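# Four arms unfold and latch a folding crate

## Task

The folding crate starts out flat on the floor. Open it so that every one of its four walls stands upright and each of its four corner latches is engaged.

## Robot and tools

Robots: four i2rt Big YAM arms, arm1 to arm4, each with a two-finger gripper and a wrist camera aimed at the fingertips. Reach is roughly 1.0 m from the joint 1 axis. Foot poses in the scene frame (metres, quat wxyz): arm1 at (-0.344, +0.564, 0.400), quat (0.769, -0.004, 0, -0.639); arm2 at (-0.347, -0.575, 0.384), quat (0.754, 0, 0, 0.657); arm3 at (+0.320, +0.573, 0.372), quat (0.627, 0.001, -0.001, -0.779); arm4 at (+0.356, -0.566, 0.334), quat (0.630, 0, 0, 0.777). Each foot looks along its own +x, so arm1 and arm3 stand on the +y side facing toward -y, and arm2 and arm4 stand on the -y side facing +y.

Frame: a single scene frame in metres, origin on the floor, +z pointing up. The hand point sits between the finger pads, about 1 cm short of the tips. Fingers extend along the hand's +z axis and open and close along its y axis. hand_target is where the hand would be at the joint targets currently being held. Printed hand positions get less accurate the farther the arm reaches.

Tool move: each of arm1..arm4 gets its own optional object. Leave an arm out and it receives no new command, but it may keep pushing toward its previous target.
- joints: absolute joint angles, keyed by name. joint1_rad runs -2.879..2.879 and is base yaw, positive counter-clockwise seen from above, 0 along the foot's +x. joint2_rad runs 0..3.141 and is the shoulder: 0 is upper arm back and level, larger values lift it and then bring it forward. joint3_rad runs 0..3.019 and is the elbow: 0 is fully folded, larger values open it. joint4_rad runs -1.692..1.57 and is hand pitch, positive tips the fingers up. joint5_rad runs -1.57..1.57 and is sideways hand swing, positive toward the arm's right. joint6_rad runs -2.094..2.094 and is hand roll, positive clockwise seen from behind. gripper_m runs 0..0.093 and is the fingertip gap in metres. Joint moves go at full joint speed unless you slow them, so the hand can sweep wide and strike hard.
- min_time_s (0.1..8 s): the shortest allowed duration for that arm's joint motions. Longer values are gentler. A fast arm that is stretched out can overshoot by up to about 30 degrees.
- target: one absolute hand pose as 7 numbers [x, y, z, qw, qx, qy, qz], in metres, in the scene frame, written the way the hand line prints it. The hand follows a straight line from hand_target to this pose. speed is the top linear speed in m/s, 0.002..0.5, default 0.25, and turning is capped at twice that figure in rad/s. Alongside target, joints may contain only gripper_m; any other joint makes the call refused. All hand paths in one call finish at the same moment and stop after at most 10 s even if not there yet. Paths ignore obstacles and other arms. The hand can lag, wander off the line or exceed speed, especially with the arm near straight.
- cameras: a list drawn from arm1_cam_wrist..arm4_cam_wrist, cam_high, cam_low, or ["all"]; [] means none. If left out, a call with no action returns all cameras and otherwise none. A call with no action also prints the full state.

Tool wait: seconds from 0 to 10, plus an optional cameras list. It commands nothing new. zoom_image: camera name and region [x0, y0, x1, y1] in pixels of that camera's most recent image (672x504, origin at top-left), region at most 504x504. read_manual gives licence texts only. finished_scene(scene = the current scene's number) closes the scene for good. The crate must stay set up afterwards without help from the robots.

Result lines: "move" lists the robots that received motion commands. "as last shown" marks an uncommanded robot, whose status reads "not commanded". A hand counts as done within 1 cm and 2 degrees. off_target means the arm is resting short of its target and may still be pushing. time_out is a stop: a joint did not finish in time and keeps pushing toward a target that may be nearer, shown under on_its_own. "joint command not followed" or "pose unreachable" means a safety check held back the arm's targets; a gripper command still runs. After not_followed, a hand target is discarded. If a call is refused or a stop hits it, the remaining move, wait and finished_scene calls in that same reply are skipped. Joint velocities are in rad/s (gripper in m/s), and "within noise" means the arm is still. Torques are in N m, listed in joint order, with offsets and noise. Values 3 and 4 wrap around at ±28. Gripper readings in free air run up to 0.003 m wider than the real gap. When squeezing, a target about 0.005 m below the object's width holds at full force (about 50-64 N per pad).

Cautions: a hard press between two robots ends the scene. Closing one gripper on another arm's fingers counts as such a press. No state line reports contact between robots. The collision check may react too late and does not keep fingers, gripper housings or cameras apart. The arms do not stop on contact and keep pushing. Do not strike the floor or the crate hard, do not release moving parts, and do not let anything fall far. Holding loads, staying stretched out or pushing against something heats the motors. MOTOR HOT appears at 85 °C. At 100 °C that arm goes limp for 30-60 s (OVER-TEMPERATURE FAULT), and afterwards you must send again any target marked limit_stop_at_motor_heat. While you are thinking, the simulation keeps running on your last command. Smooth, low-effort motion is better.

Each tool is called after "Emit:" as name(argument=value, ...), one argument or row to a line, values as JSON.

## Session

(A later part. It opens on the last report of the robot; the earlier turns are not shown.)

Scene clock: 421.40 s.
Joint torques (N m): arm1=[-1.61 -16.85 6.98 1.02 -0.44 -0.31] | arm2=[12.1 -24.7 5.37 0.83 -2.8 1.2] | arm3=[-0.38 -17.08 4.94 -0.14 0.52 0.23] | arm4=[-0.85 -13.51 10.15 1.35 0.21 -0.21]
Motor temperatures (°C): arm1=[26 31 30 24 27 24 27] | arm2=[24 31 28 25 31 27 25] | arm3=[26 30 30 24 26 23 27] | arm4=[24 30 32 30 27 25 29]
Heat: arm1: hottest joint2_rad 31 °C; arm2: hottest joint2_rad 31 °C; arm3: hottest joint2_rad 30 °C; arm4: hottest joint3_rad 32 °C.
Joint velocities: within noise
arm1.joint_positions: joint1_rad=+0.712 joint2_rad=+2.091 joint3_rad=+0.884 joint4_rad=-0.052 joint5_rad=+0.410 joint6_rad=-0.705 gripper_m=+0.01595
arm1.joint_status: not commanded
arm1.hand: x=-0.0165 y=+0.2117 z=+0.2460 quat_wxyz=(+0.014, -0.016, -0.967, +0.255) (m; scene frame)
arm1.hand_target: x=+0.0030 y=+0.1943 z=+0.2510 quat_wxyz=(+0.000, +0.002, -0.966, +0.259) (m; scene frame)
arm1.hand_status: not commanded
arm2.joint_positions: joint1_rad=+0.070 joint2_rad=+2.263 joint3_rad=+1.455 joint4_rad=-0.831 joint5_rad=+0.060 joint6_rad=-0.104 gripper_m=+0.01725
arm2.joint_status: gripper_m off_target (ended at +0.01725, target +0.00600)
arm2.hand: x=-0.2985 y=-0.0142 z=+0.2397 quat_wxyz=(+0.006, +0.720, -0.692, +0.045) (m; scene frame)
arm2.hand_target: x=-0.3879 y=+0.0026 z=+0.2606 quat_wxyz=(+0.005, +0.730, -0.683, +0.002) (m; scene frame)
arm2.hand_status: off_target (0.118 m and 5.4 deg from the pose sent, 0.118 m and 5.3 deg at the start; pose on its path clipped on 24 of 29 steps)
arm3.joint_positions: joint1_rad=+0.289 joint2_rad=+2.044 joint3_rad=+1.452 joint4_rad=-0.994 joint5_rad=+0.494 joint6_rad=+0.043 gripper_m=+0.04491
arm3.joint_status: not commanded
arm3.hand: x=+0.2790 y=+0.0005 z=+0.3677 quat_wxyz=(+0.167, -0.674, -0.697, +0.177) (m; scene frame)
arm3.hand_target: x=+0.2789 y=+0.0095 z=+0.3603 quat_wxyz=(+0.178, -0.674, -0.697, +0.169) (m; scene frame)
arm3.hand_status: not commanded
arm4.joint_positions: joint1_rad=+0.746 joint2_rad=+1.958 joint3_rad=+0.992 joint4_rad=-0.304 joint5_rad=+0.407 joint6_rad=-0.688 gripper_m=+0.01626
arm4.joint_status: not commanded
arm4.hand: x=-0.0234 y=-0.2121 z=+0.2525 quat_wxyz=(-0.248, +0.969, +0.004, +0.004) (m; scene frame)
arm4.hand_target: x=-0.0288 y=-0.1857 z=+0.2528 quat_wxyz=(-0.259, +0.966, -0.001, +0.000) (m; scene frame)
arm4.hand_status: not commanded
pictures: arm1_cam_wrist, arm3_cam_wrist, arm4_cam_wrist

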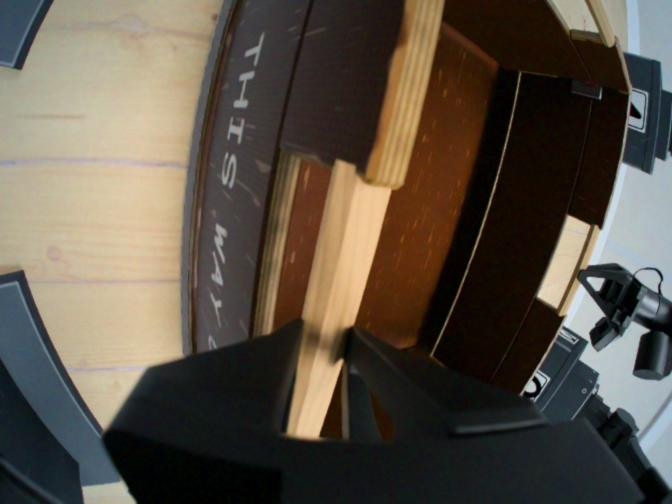

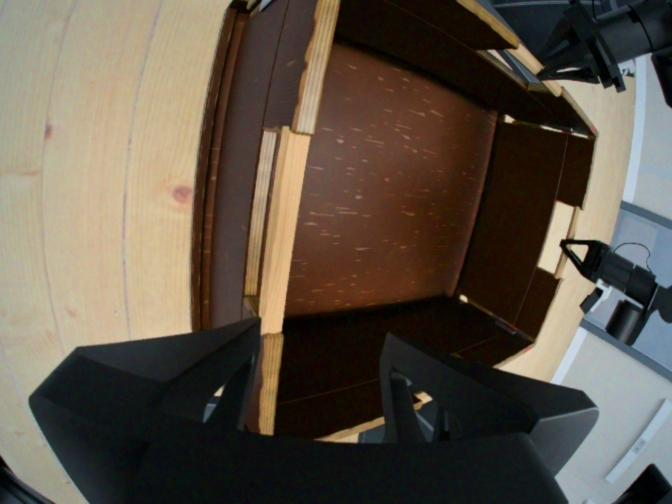

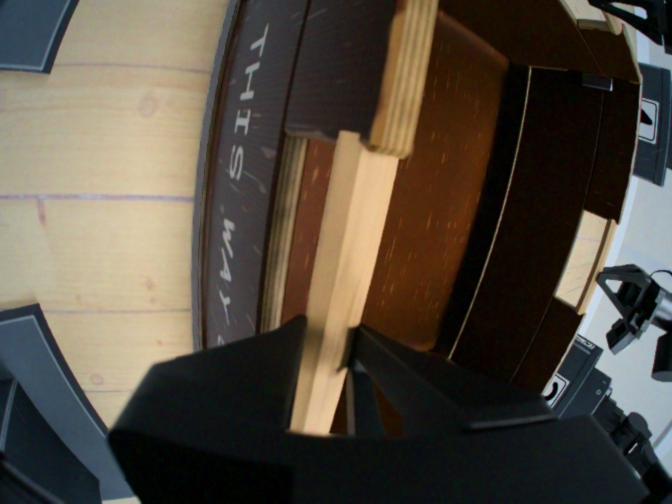

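Emit:
move(
  arm2={"target": [-0.235, 0.006, 0.262, 0, 0.7283, -0.6852, 0], "speed": 0.1, "joints": {"gripper_m": 0.008}},
  arm3={"target": [0.325, 0.165, 0.31, 0.177, -0.6708, -0.7008, 0.1694], "speed": 0.25},
  cameras=["cam_high", "arm3_cam_wrist", "arm2_cam_wrist"],
)

Scene clock: 439.63 s.
Joint torques (N m): arm1=[-0.56 -16.32 7.17 1.11 -0.47 -0.32] | arm2=[-6.89 -23.47 7.69 0.16 0.52 -0.68] | arm3=[0.15 -14.39 3.4 0.64 0.31 0.23] | arm4=[-0.91 -13.51 10.14 1.33 0.21 -0.21]
Motor temperatures (°C): arm1=[26 31 31 24 27 24 27] | arm2=[24 32 27 25 33 27 26] | arm3=[26 30 30 24 26 23 27] | arm4=[24 30 32 30 27 25 29]
Heat: arm1: hottest joint2_rad 31 °C; arm2: hottest joint5_rad 33 °C; arm3: hottest joint2_rad 30 °C; arm4: hottest joint3_rad 32 °C.
move: arm2 off_target; arm3 done
Joint velocities: within noise
arm1, arm4: as last shown
arm2.joint_positions: joint1_rad=+0.037 joint2_rad=+2.259 joint3_rad=+1.449 joint4_rad=-0.818 joint5_rad=-0.021 joint6_rad=-0.182 gripper_m=+0.01727
arm2.joint_status: gripper_m off_target (ended at +0.01727, target +0.00800)
arm2.hand: x=-0.2936 y=-0.0136 z=+0.2402 quat_wxyz=(+0.029, +0.735, -0.677, +0.009)
arm2.hand_target: x=-0.2441 y=+0.0052 z=+0.2627 quat_wxyz=(+0.001, +0.729, -0.685, -0.004)
arm2.hand_status: off_target (0.066 m and 3.7 deg from the pose sent, 0.070 m and 5.4 deg at the start)
arm3.joint_positions: joint1_rad=+0.427 joint2_rad=+1.881 joint3_rad=+0.946 joint4_rad=-0.768 joint5_rad=+0.491 joint6_rad=+0.187 gripper_m=+0.04491
arm3.joint_status: not commanded
arm3.hand: x=+0.3234 y=+0.1663 z=+0.3090 quat_wxyz=(+0.187, -0.665, -0.704, +0.165)
arm3.hand_target: x=+0.3277 y=+0.1660 z=+0.3121 quat_wxyz=(+0.178, -0.668, -0.703, +0.170)
arm3.hand_status: done (0.002 m and 1.5 deg from the pose sent, 0.180 m and 1.5 deg at the start)
pictures: arm2_cam_wrist, arm3_cam_wrist, cam_high

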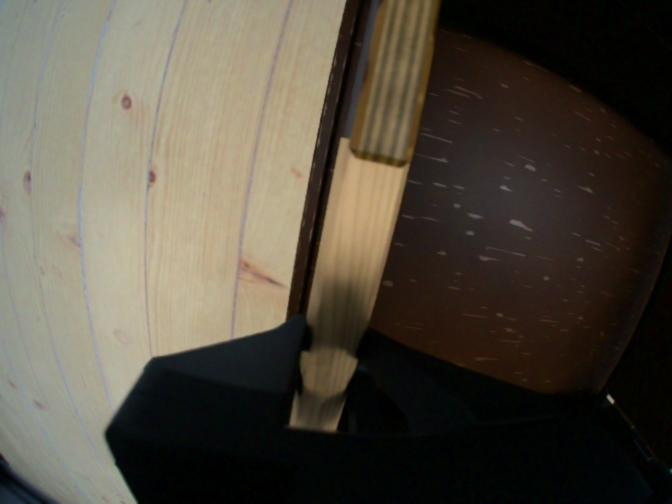

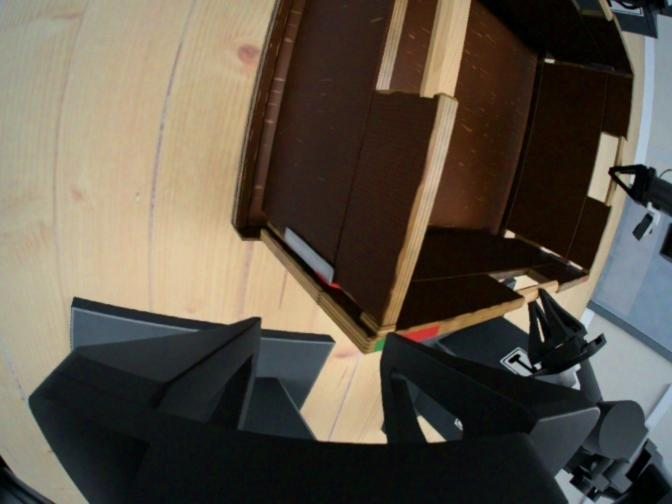

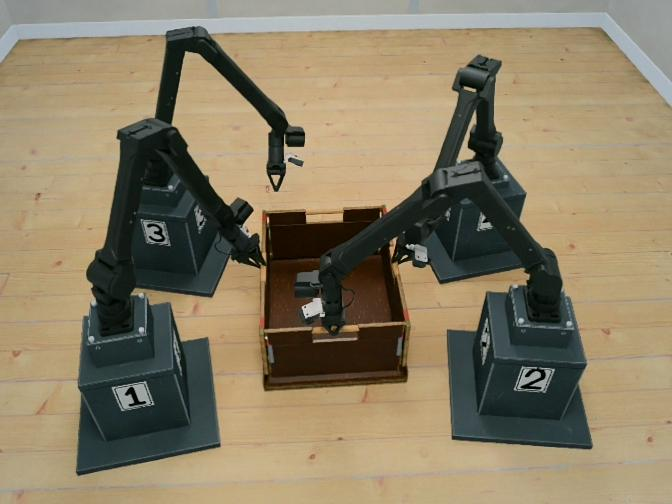

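Emit:
zoom_image(
  camera="arm3_cam_wrist",
  region=[230, 200, 460, 370],
)

Emit:
zoom_image(
  camera="arm3_cam_wrist",
  region=[275, 220, 375, 300],
)

Emit:
zoom_image(
  camera="cam_high",
  region=[250, 310, 330, 390],
)

Emit:
zoom_image(
  camera="cam_high",
  region=[350, 300, 430, 380],
)

Scaled by 2.191 from the camera's image (finer frame: 960x720).

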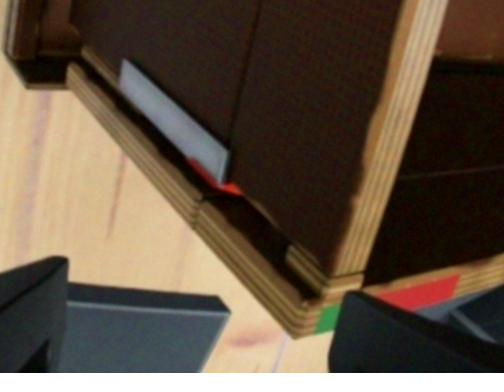

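Scaled by 5.040 from the camera's image (finer frame: 960x720).

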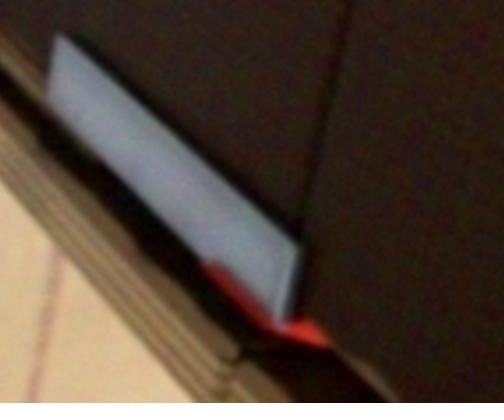

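Scaled by 6.300 from the camera's image (finer frame: 960x720).

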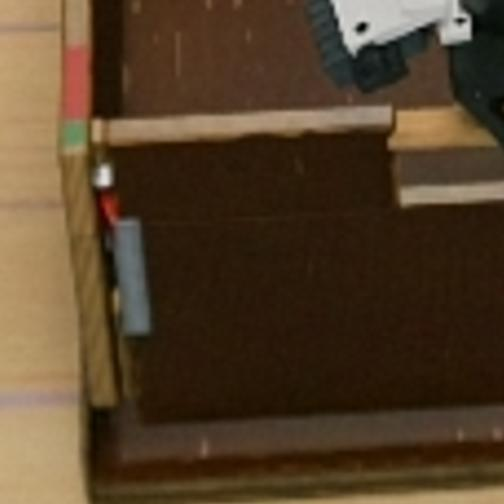

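Scaled by 6.300 from the camera's image (finer frame: 960x720).

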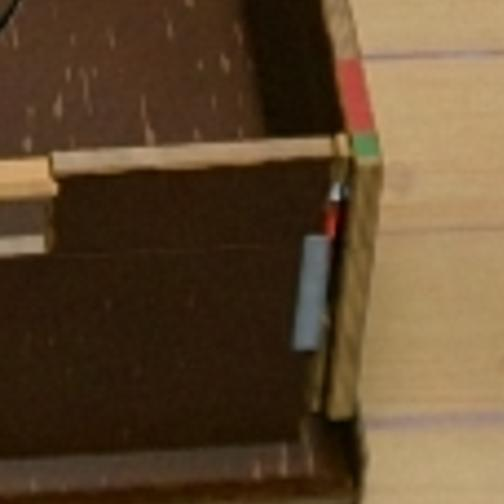

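Emit:
move(
  arm2={"target": [-0.345, 0.008, 0.262, 0, 0.7283, -0.6852, 0], "speed": 0.15},
  arm3={"target": [0.262, 0.255, 0.315, 0, -0.6915, -0.7224, 0], "speed": 0.25},
  arm1={"target": [0.003, 0.155, 0.250, 0, 0, 0.966, -0.259], "speed": 0.1},
  arm4={"target": [-0.030, -0.15, 0.252, -0.2588, 0.9659, 0, 0], "speed": 0.1},
  cameras=["cam_high", "arm3_cam_wrist", "cam_low"],
)

Scene clock: 454.13 s.
Joint torques (N m): arm1=[-4.66 -15.15 10.39 2.02 0.1 -0.62] | arm2=[5.83 -24.41 5.75 0.53 -1.04 0.67] | arm3=[-1.2 -10.7 3.21 0.54 -0.03 -0.04] | arm4=[-4.01 -11.75 13.68 1.83 0.66 -0.64]
Motor temperatures (°C): arm1=[26 31 31 24 27 24 27] | arm2=[24 32 27 24 31 27 26] | arm3=[26 28 30 24 26 23 27] | arm4=[24 30 33 30 27 25 29]
Heat: arm1: hottest joint2_rad 31 °C; arm2: hottest joint2_rad 32 °C; arm3: hottest joint3_rad 30 °C; arm4: hottest joint3_rad 33 °C.
move: arm1 off_target; arm2 off_target; arm3 done; arm4 off_target
Joint velocities: within noise
arm1.joint_positions: joint1_rad=+0.697 joint2_rad=+2.087 joint3_rad=+0.899 joint4_rad=-0.092 joint5_rad=+0.370 joint6_rad=-0.733 gripper_m=+0.01595
arm1.joint_status: not commanded
arm1.hand: x=-0.0163 y=+0.2104 z=+0.2460 quat_wxyz=(+0.014, -0.005, -0.972, +0.234)
arm1.hand_target: x=+0.0029 y=+0.1616 z=+0.2529 quat_wxyz=(-0.002, +0.003, -0.966, +0.257)
arm1.hand_status: off_target (0.059 m and 3.4 deg from the pose sent, 0.060 m and 2.4 deg at the start)
arm2.joint_positions: joint1_rad=+0.055 joint2_rad=+2.259 joint3_rad=+1.449 joint4_rad=-0.817 joint5_rad=+0.030 joint6_rad=-0.136 gripper_m=+0.01727
arm2.joint_status: not commanded
arm2.hand: x=-0.2951 y=-0.0131 z=+0.2402 quat_wxyz=(+0.012, +0.726, -0.687, +0.029)
arm2.hand_target: x=-0.3361 y=+0.0057 z=+0.2615 quat_wxyz=(-0.001, +0.728, -0.685, +0.003)
arm2.hand_status: off_target (0.058 m and 3.6 deg from the pose sent, 0.060 m and 3.7 deg at the start)
arm3.joint_positions: joint1_rad=+0.038 joint2_rad=+1.624 joint3_rad=+0.657 joint4_rad=-0.609 joint5_rad=+0.008 joint6_rad=-0.201 gripper_m=+0.04491
arm3.joint_status: not commanded
arm3.hand: x=+0.2614 y=+0.2532 z=+0.3142 quat_wxyz=(+0.003, -0.699, -0.716, -0.001)
arm3.hand_target: x=+0.2602 y=+0.2550 z=+0.3157 quat_wxyz=(+0.000, -0.697, -0.717, +0.002)
arm3.hand_status: done (0.002 m and 1.2 deg from the pose sent, 0.108 m and 28.9 deg at the start)
arm4.joint_positions: joint1_rad=+0.734 joint2_rad=+1.956 joint3_rad=+1.001 joint4_rad=-0.325 joint5_rad=+0.376 joint6_rad=-0.702 gripper_m=+0.01625
arm4.joint_status: not commanded
arm4.hand: x=-0.0228 y=-0.2109 z=+0.2525 quat_wxyz=(-0.233, +0.972, +0.008, +0.002)
arm4.hand_target: x=-0.0255 y=-0.1549 z=+0.2555 quat_wxyz=(-0.259, +0.966, -0.001, +0.001)
arm4.hand_status: off_target (0.061 m and 3.2 deg from the pose sent, 0.062 m and 1.5 deg at the start)
pictures: arm3_cam_wrist, cam_high, cam_low

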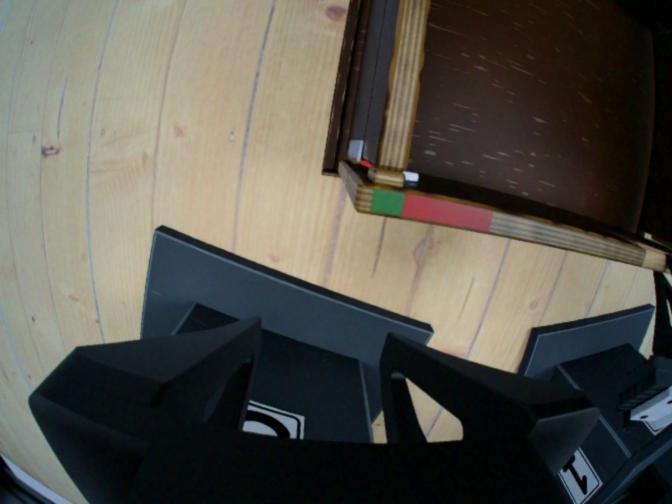

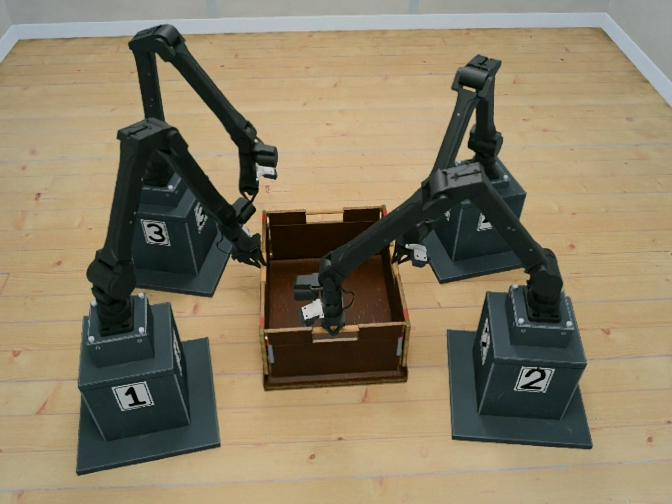

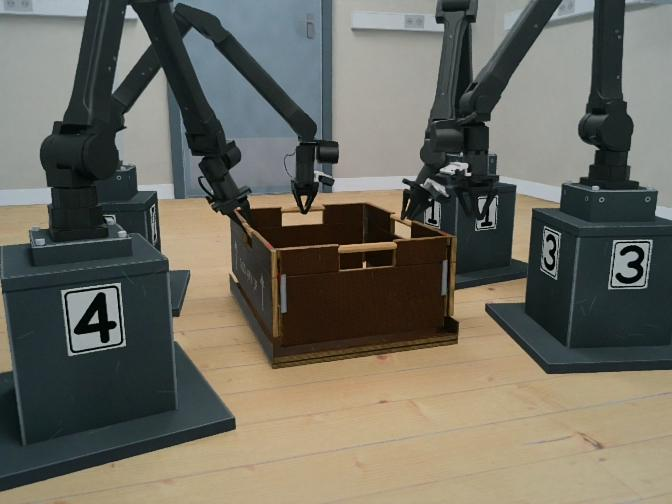

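Emit:
zoom_image(
  camera="arm3_cam_wrist",
  region=[320, 110, 460, 230],
)

Emit:
zoom_image(
  camera="cam_low",
  region=[260, 235, 310, 320],
)

Emit:
zoom_image(
  camera="cam_high",
  region=[250, 310, 330, 390],
)

Emit:
zoom_image(
  camera="cam_high",
  region=[350, 300, 430, 380],
)

Scaled by 3.600 from the camera's image (finer frame: 960x720).

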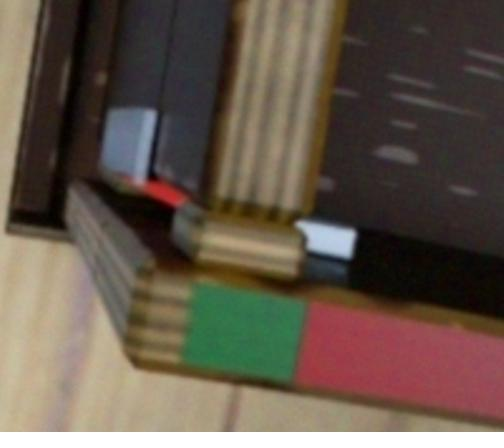

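Scaled by 5.929 from the camera's image (finer frame: 960x720).

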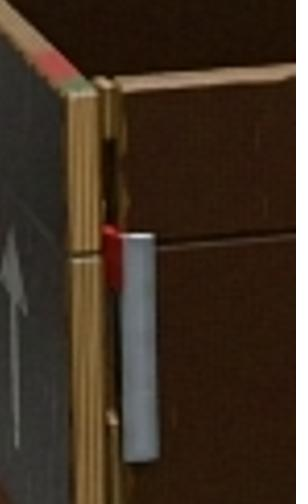

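Scaled by 6.300 from the camera's image (finer frame: 960x720).

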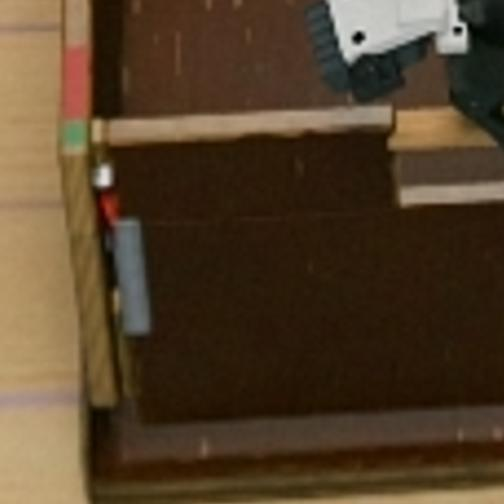

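Scaled by 6.300 from the camera's image (finer frame: 960x720).

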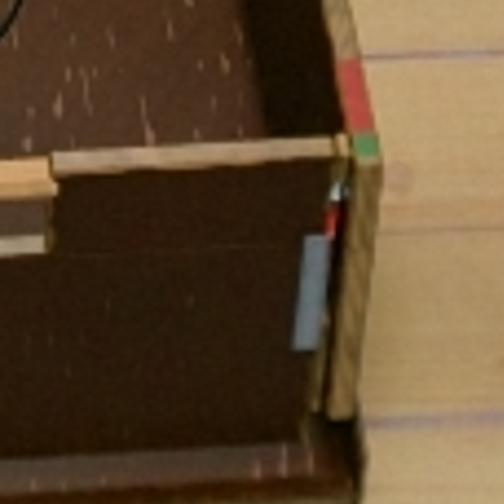

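Emit:
move(
  arm2={"target": [-0.294, 0.003, 0.253, 0, 0.7283, -0.6852, 0], "speed": 0.2},
  arm1={"target": [0.0, 0.195, 0.255, 0, 0, 0.966, -0.259], "speed": 0.2},
  arm4={"target": [-0.028, -0.199, 0.252, -0.2588, 0.9659, 0, 0], "speed": 0.2},
  cameras=[],
)

Emit:
move(
  arm2={"joints": {"gripper_m": 0.05}},
  cameras=["cam_high", "arm2_cam_wrist"],
)

Scene clock: 463.83 s.
Joint torques (N m): arm1=[-0.91 -17.96 5.29 2.59 0.68 -0.15] | arm2=[-0.32 -23.3 5.56 1.17 -0.65 -0.03] | arm3=[-1.08 -10.4 3.23 0.73 -0.02 -0.03] | arm4=[0.91 -14.51 7.43 2.26 0.74 0.04]
Motor temperatures (°C): arm1=[26 31 33 24 26 24 27] | arm2=[24 32 27 24 30 27 26] | arm3=[26 28 29 24 26 23 27] | arm4=[24 30 33 30 27 25 29]
Heat: arm1: hottest joint3_rad 33 °C; arm2: hottest joint2_rad 32 °C; arm3: hottest joint3_rad 29 °C; arm4: hottest joint3_rad 33 °C.
move: arm1 off_target; arm2 off_target; arm4 off_target
Joint velocities: within noise
arm1.joint_positions: joint1_rad=+0.702 joint2_rad=+2.087 joint3_rad=+0.899 joint4_rad=-0.092 joint5_rad=+0.383 joint6_rad=-0.727 gripper_m=+0.01595
arm1.joint_status: not commanded
arm1.hand: x=-0.0161 y=+0.2105 z=+0.2467 quat_wxyz=(+0.016, -0.007, -0.971, +0.238)
arm1.hand_target: x=-0.0007 y=+0.1954 z=+0.2550 quat_wxyz=(+0.001, +0.000, -0.966, +0.259)
arm1.hand_status: off_target (0.024 m and 3.2 deg from the pose sent, 0.024 m and 3.4 deg at the start)
arm2.joint_positions: joint1_rad=+0.049 joint2_rad=+2.259 joint3_rad=+1.447 joint4_rad=-0.815 joint5_rad=+0.014 joint6_rad=-0.153 gripper_m=+0.01727
arm2.joint_status: not commanded
arm2.hand: x=-0.2944 y=-0.0136 z=+0.2397 quat_wxyz=(+0.017, +0.730, -0.683, +0.023)
arm2.hand_target: x=-0.2942 y=+0.0023 z=+0.2529 quat_wxyz=(+0.001, +0.729, -0.685, +0.000)
arm2.hand_status: off_target (0.021 m and 3.3 deg from the pose sent, 0.021 m and 3.6 deg at the start)
arm3: as last shown
arm4.joint_positions: joint1_rad=+0.743 joint2_rad=+1.958 joint3_rad=+1.000 joint4_rad=-0.319 joint5_rad=+0.399 joint6_rad=-0.689 gripper_m=+0.01624
arm4.joint_status: not commanded
arm4.hand: x=-0.0237 y=-0.2115 z=+0.2531 quat_wxyz=(-0.243, +0.970, +0.005, +0.006)
arm4.hand_target: x=-0.0276 y=-0.1984 z=+0.2521 quat_wxyz=(-0.259, +0.966, -0.001, +0.000)
arm4.hand_status: off_target (0.013 m and 2.1 deg from the pose sent, 0.013 m and 3.2 deg at the start)

Scene clock: 464.43 s.
Joint torques (N m): arm1=[-0.15 -17.96 5.63 2.58 0.7 -0.14] | arm2=[-0.73 -23.3 5.59 0.66 -0.14 -0.02] | arm3=[-0.85 -10.81 3.29 0.68 -0.02 -0.06] | arm4=[0.97 -14.56 7.43 2.25 0.75 0.04]
Motor temperatures (°C): arm1=[26 31 33 24 26 24 27] | arm2=[24 32 27 24 30 27 26] | arm3=[26 28 29 24 26 23 27] | arm4=[24 30 33 30 27 25 29]
Heat: arm1: hottest joint3_rad 33 °C; arm2: hottest joint2_rad 32 °C; arm3: hottest joint3_rad 29 °C; arm4: hottest joint3_rad 33 °C.
move: arm2 done
Joint velocities: within noise
arm1, arm3: as last shown
arm2.joint_positions: joint1_rad=+0.055 joint2_rad=+2.259 joint3_rad=+1.447 joint4_rad=-0.801 joint5_rad=+0.002 joint6_rad=-0.149 gripper_m=+0.04990
arm2.joint_status: all done
arm2.hand: x=-0.2997 y=-0.0097 z=+0.2395 quat_wxyz=(+0.015, +0.730, -0.683, +0.014)
arm2.hand_target: x=-0.2980 y=+0.0026 z=+0.2529 quat_wxyz=(+0.001, +0.729, -0.684, +0.000)
arm2.hand_status: not commanded
arm4.joint_positions: joint1_rad=+0.744 joint2_rad=+1.958 joint3_rad=+1.000 joint4_rad=-0.319 joint5_rad=+0.399 joint6_rad=-0.689 gripper_m=+0.01624
arm4.joint_status: not commanded
arm4.hand: x=-0.0243 y=-0.2121 z=+0.2531 quat_wxyz=(-0.243, +0.970, +0.005, +0.005)
arm4.hand_target: x=-0.0282 y=-0.1990 z=+0.2521 quat_wxyz=(-0.259, +0.966, +0.000, +0.000)
arm4.hand_status: not commanded
pictures: arm2_cam_wrist, cam_high

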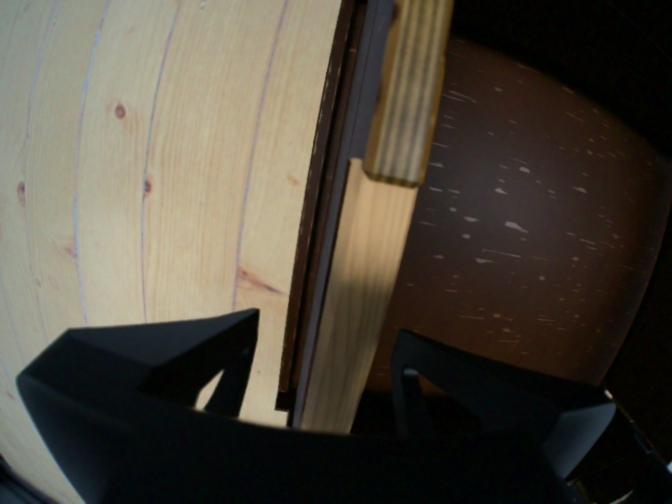

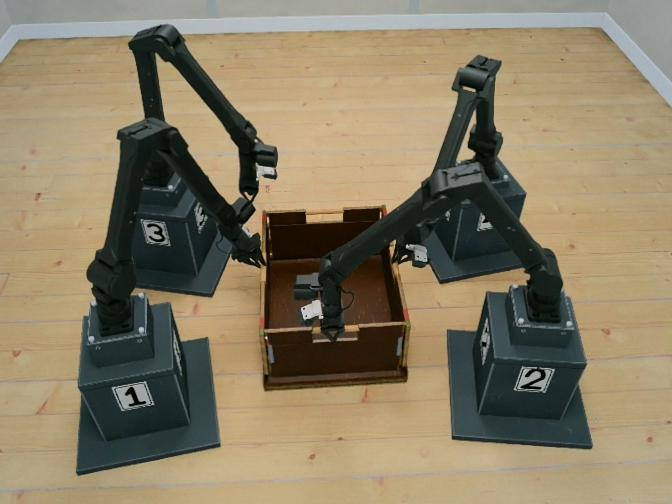

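Emit:
move(
  arm2={"target": [-0.298, 0.003, 0.36, 0, 0.7283, -0.6852, 0], "speed": 0.2},
  arm1={"joints": {"gripper_m": 0.05}},
  cameras=["cam_high", "arm1_cam_wrist"],
)

Emit:
move(
  arm4={"joints": {"gripper_m": 0.05}},
  arm1={"target": [0.0, 0.26, 0.36, 0, 0, 0.966, -0.259], "speed": 0.2},
  cameras=["cam_high", "arm4_cam_wrist"],
)

Scene clock: 466.73 s.
Joint torques (N m): arm1=[-0.56 -18.26 5.37 1.85 0.46 -0.05] | arm2=[-0.21 -21.3 8.21 -0.1 -0.12 0.02] | arm3=[-1.03 -11.16 3.19 0.57 -0.03 -0.04] | arm4=[0.91 -14.51 7.43 2.25 0.75 0.04]
Motor temperatures (°C): arm1=[26 31 33 24 26 24 27] | arm2=[24 32 27 24 30 26 26] | arm3=[26 28 29 24 26 23 27] | arm4=[24 30 33 30 27 25 29]
Heat: arm1: hottest joint3_rad 33 °C; arm2: hottest joint2_rad 32 °C; arm3: hottest joint3_rad 29 °C; arm4: hottest joint3_rad 33 °C.
move: arm1 done; arm2 off_target
Joint velocities: within noise
arm1.joint_positions: joint1_rad=+0.702 joint2_rad=+2.087 joint3_rad=+0.902 joint4_rad=-0.072 joint5_rad=+0.389 joint6_rad=-0.748 gripper_m=+0.04997
arm1.joint_status: all done
arm1.hand: x=-0.0119 y=+0.2059 z=+0.2492 quat_wxyz=(+0.012, +0.001, -0.969, +0.247)
arm1.hand_target: x=+0.0000 y=+0.1947 z=+0.2557 quat_wxyz=(+0.001, +0.004, -0.966, +0.260)
arm1.hand_status: not commanded
arm2.joint_positions: joint1_rad=+0.057 joint2_rad=+2.075 joint3_rad=+1.453 joint4_rad=-0.982 joint5_rad=+0.002 joint6_rad=-0.149 gripper_m=+0.04990
arm2.joint_status: not commanded
arm2.hand: x=-0.3007 y=-0.0104 z=+0.3436 quat_wxyz=(+0.012, +0.731, -0.682, +0.011)
arm2.hand_target: x=-0.2988 y=+0.0037 z=+0.3593 quat_wxyz=(+0.000, +0.729, -0.685, +0.000)
arm2.hand_status: off_target (0.021 m and 1.9 deg from the pose sent, 0.121 m and 2.4 deg at the start)
arm3, arm4: as last shown
pictures: arm1_cam_wrist, cam_high

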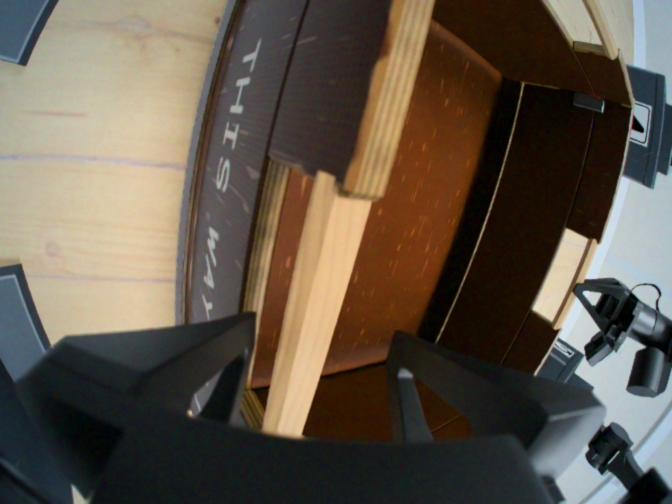

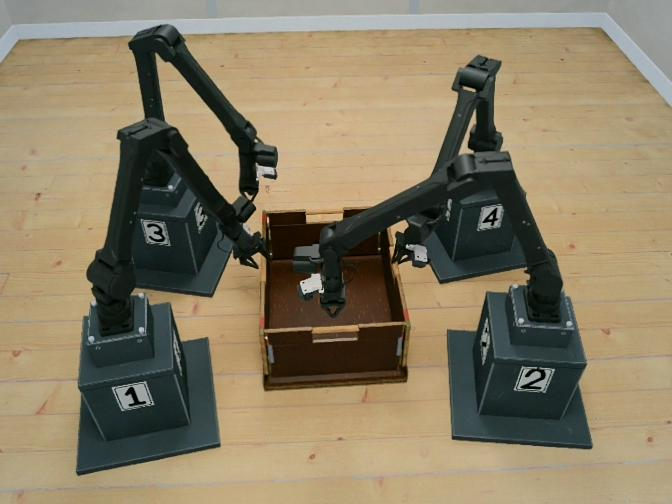

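Scene clock: 468.17 s.
Joint torques (N m): arm1=[-0.09 -14.97 5.12 0.83 0.48 0.25] | arm2=[-0.15 -21.54 8.12 -0.12 -0.12 0.02] | arm3=[-1.38 -11.22 3.19 0.61 -0.06 -0.03] | arm4=[1.26 -14.74 7.5 1.11 0.18 0.05]
Motor temperatures (°C): arm1=[26 31 33 24 26 24 27] | arm2=[24 32 27 24 30 26 26] | arm3=[26 28 29 24 26 23 27] | arm4=[24 30 33 30 27 25 29]
Heat: arm1: hottest joint3_rad 33 °C; arm2: hottest joint2_rad 32 °C; arm3: hottest joint3_rad 29 °C; arm4: hottest joint3_rad 33 °C.
move: arm1 done; arm4 done
Joint velocities: within noise
arm1.joint_positions: joint1_rad=+0.817 joint2_rad=+1.758 joint3_rad=+0.827 joint4_rad=-0.322 joint5_rad=+0.427 joint6_rad=-0.645 gripper_m=+0.04997
arm1.joint_status: not commanded
arm1.hand: x=+0.0035 y=+0.2552 z=+0.3623 quat_wxyz=(-0.004, +0.004, -0.965, +0.263)
arm1.hand_target: x=+0.0000 y=+0.2589 z=+0.3595 quat_wxyz=(+0.000, +0.000, -0.966, +0.259)
arm1.hand_status: done (0.006 m and 0.8 deg from the pose sent, 0.124 m and 2.0 deg at the start)
arm2, arm3: as last shown
arm4.joint_positions: joint1_rad=+0.729 joint2_rad=+1.960 joint3_rad=+1.000 joint4_rad=-0.293 joint5_rad=+0.416 joint6_rad=-0.699 gripper_m=+0.04995
arm4.joint_status: all done
arm4.hand: x=-0.0213 y=-0.2010 z=+0.2553 quat_wxyz=(-0.256, +0.967, -0.002, +0.004)
arm4.hand_target: x=-0.0240 y=-0.1948 z=+0.2521 quat_wxyz=(-0.259, +0.966, -0.001, +0.003)
arm4.hand_status: not commanded
pictures: arm4_cam_wrist, cam_high

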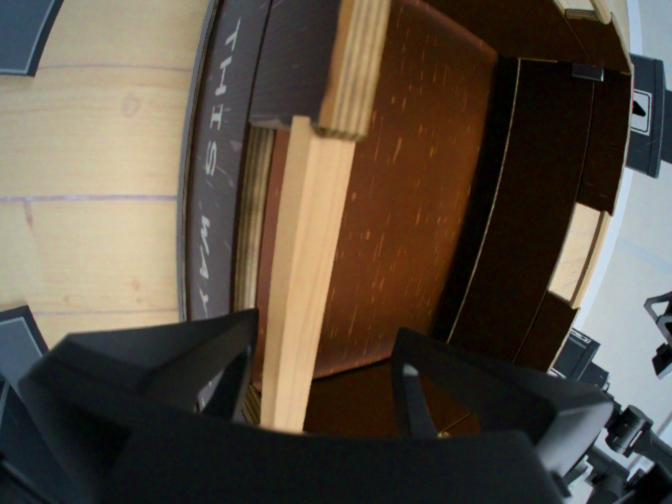

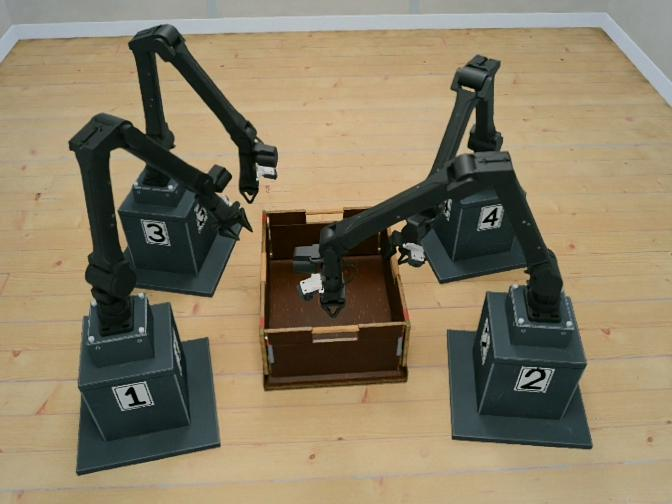

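Emit:
move(
  arm4={"target": [-0.028, -0.26, 0.36, -0.2588, 0.9659, 0, 0], "speed": 0.2},
  cameras=["cam_high", "cam_low", "arm3_cam_wrist"],
)

Emit:
zoom_image(
  camera="cam_high",
  region=[240, 190, 430, 400],
)

Emit:
zoom_image(
  camera="cam_low",
  region=[220, 190, 480, 380],
)

Emit:
zoom_image(
  camera="cam_high",
  region=[255, 195, 400, 265],
)

Scene clock: 471.17 s.
Joint torques (N m): arm1=[0.21 -15.44 4.94 0.79 0.46 0.24] | arm2=[-0.32 -21.6 8.12 -0.1 -0.12 0.02] | arm3=[-1.08 -10.93 3.17 0.57 -0.04 -0.03] | arm4=[1.55 -13.22 7.41 0.08 0.22 0.35]
Motor temperatures (°C): arm1=[26 31 32 24 26 24 27] | arm2=[24 31 27 24 30 26 25] | arm3=[26 28 29 24 26 23 27] | arm4=[24 29 32 30 27 25 29]
Heat: arm1: hottest joint3_rad 32 °C; arm2: hottest joint2_rad 31 °C; arm3: hottest joint3_rad 29 °C; arm4: hottest joint3_rad 32 °C.
move: arm4 off_target
Joint velocities: within noise
arm1, arm2, arm3: as last shown
arm4.joint_positions: joint1_rad=+0.844 joint2_rad=+1.683 joint3_rad=+0.984 joint4_rad=-0.565 joint5_rad=+0.448 joint6_rad=-0.604 gripper_m=+0.04995
arm4.joint_status: not commanded
arm4.hand: x=-0.0355 y=-0.2553 z=+0.3679 quat_wxyz=(-0.265, +0.964, +0.007, -0.010)
arm4.hand_target: x=-0.0290 y=-0.2592 z=+0.3601 quat_wxyz=(-0.259, +0.966, +0.001, +0.000)
arm4.hand_status: off_target (0.012 m and 1.5 deg from the pose sent, 0.120 m and 0.6 deg at the start)
pictures: arm3_cam_wrist, cam_high, cam_low

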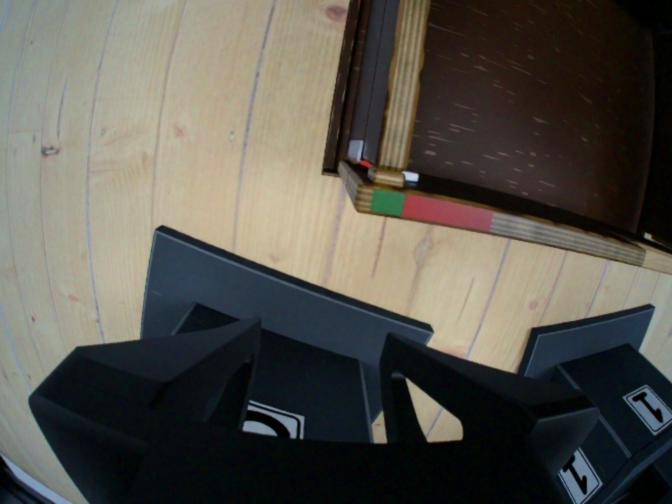

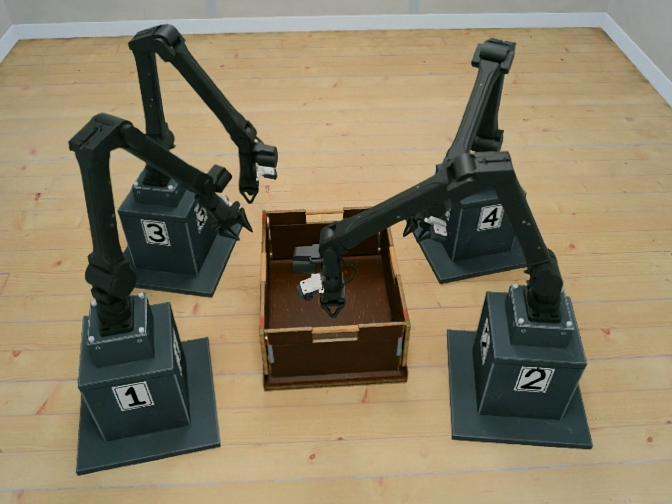

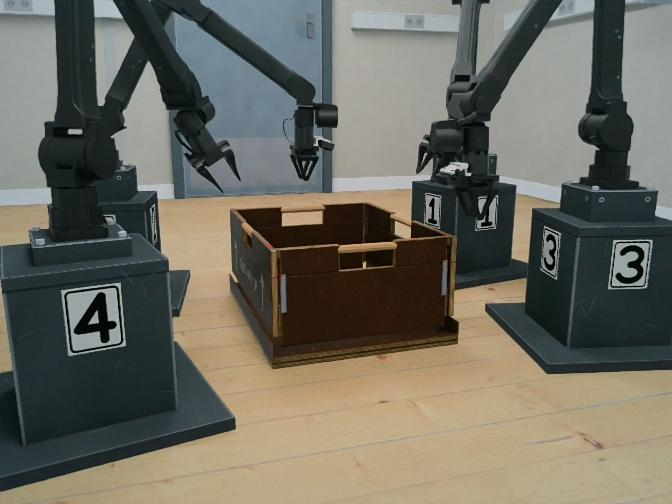

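Scaled by 2.400 from the camera's image (finer frame: 960x720).

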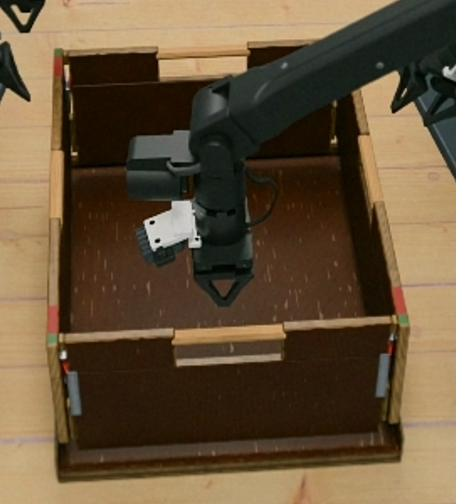

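Scaled by 1.938 from the camera's image (finer frame: 960x720).

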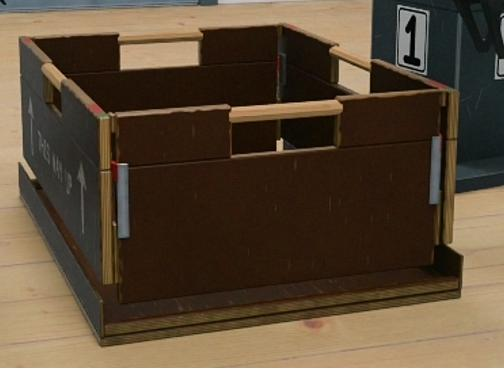

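Scaled by 3.476 from the camera's image (finer frame: 960x720).

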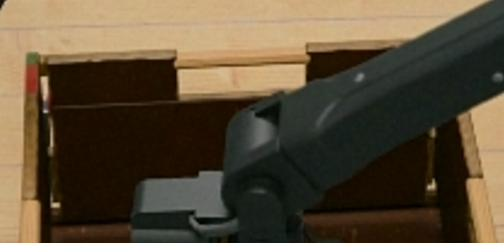

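Emit:
finished_scene(
  scene=1,
)

The scene is finished: the task was done.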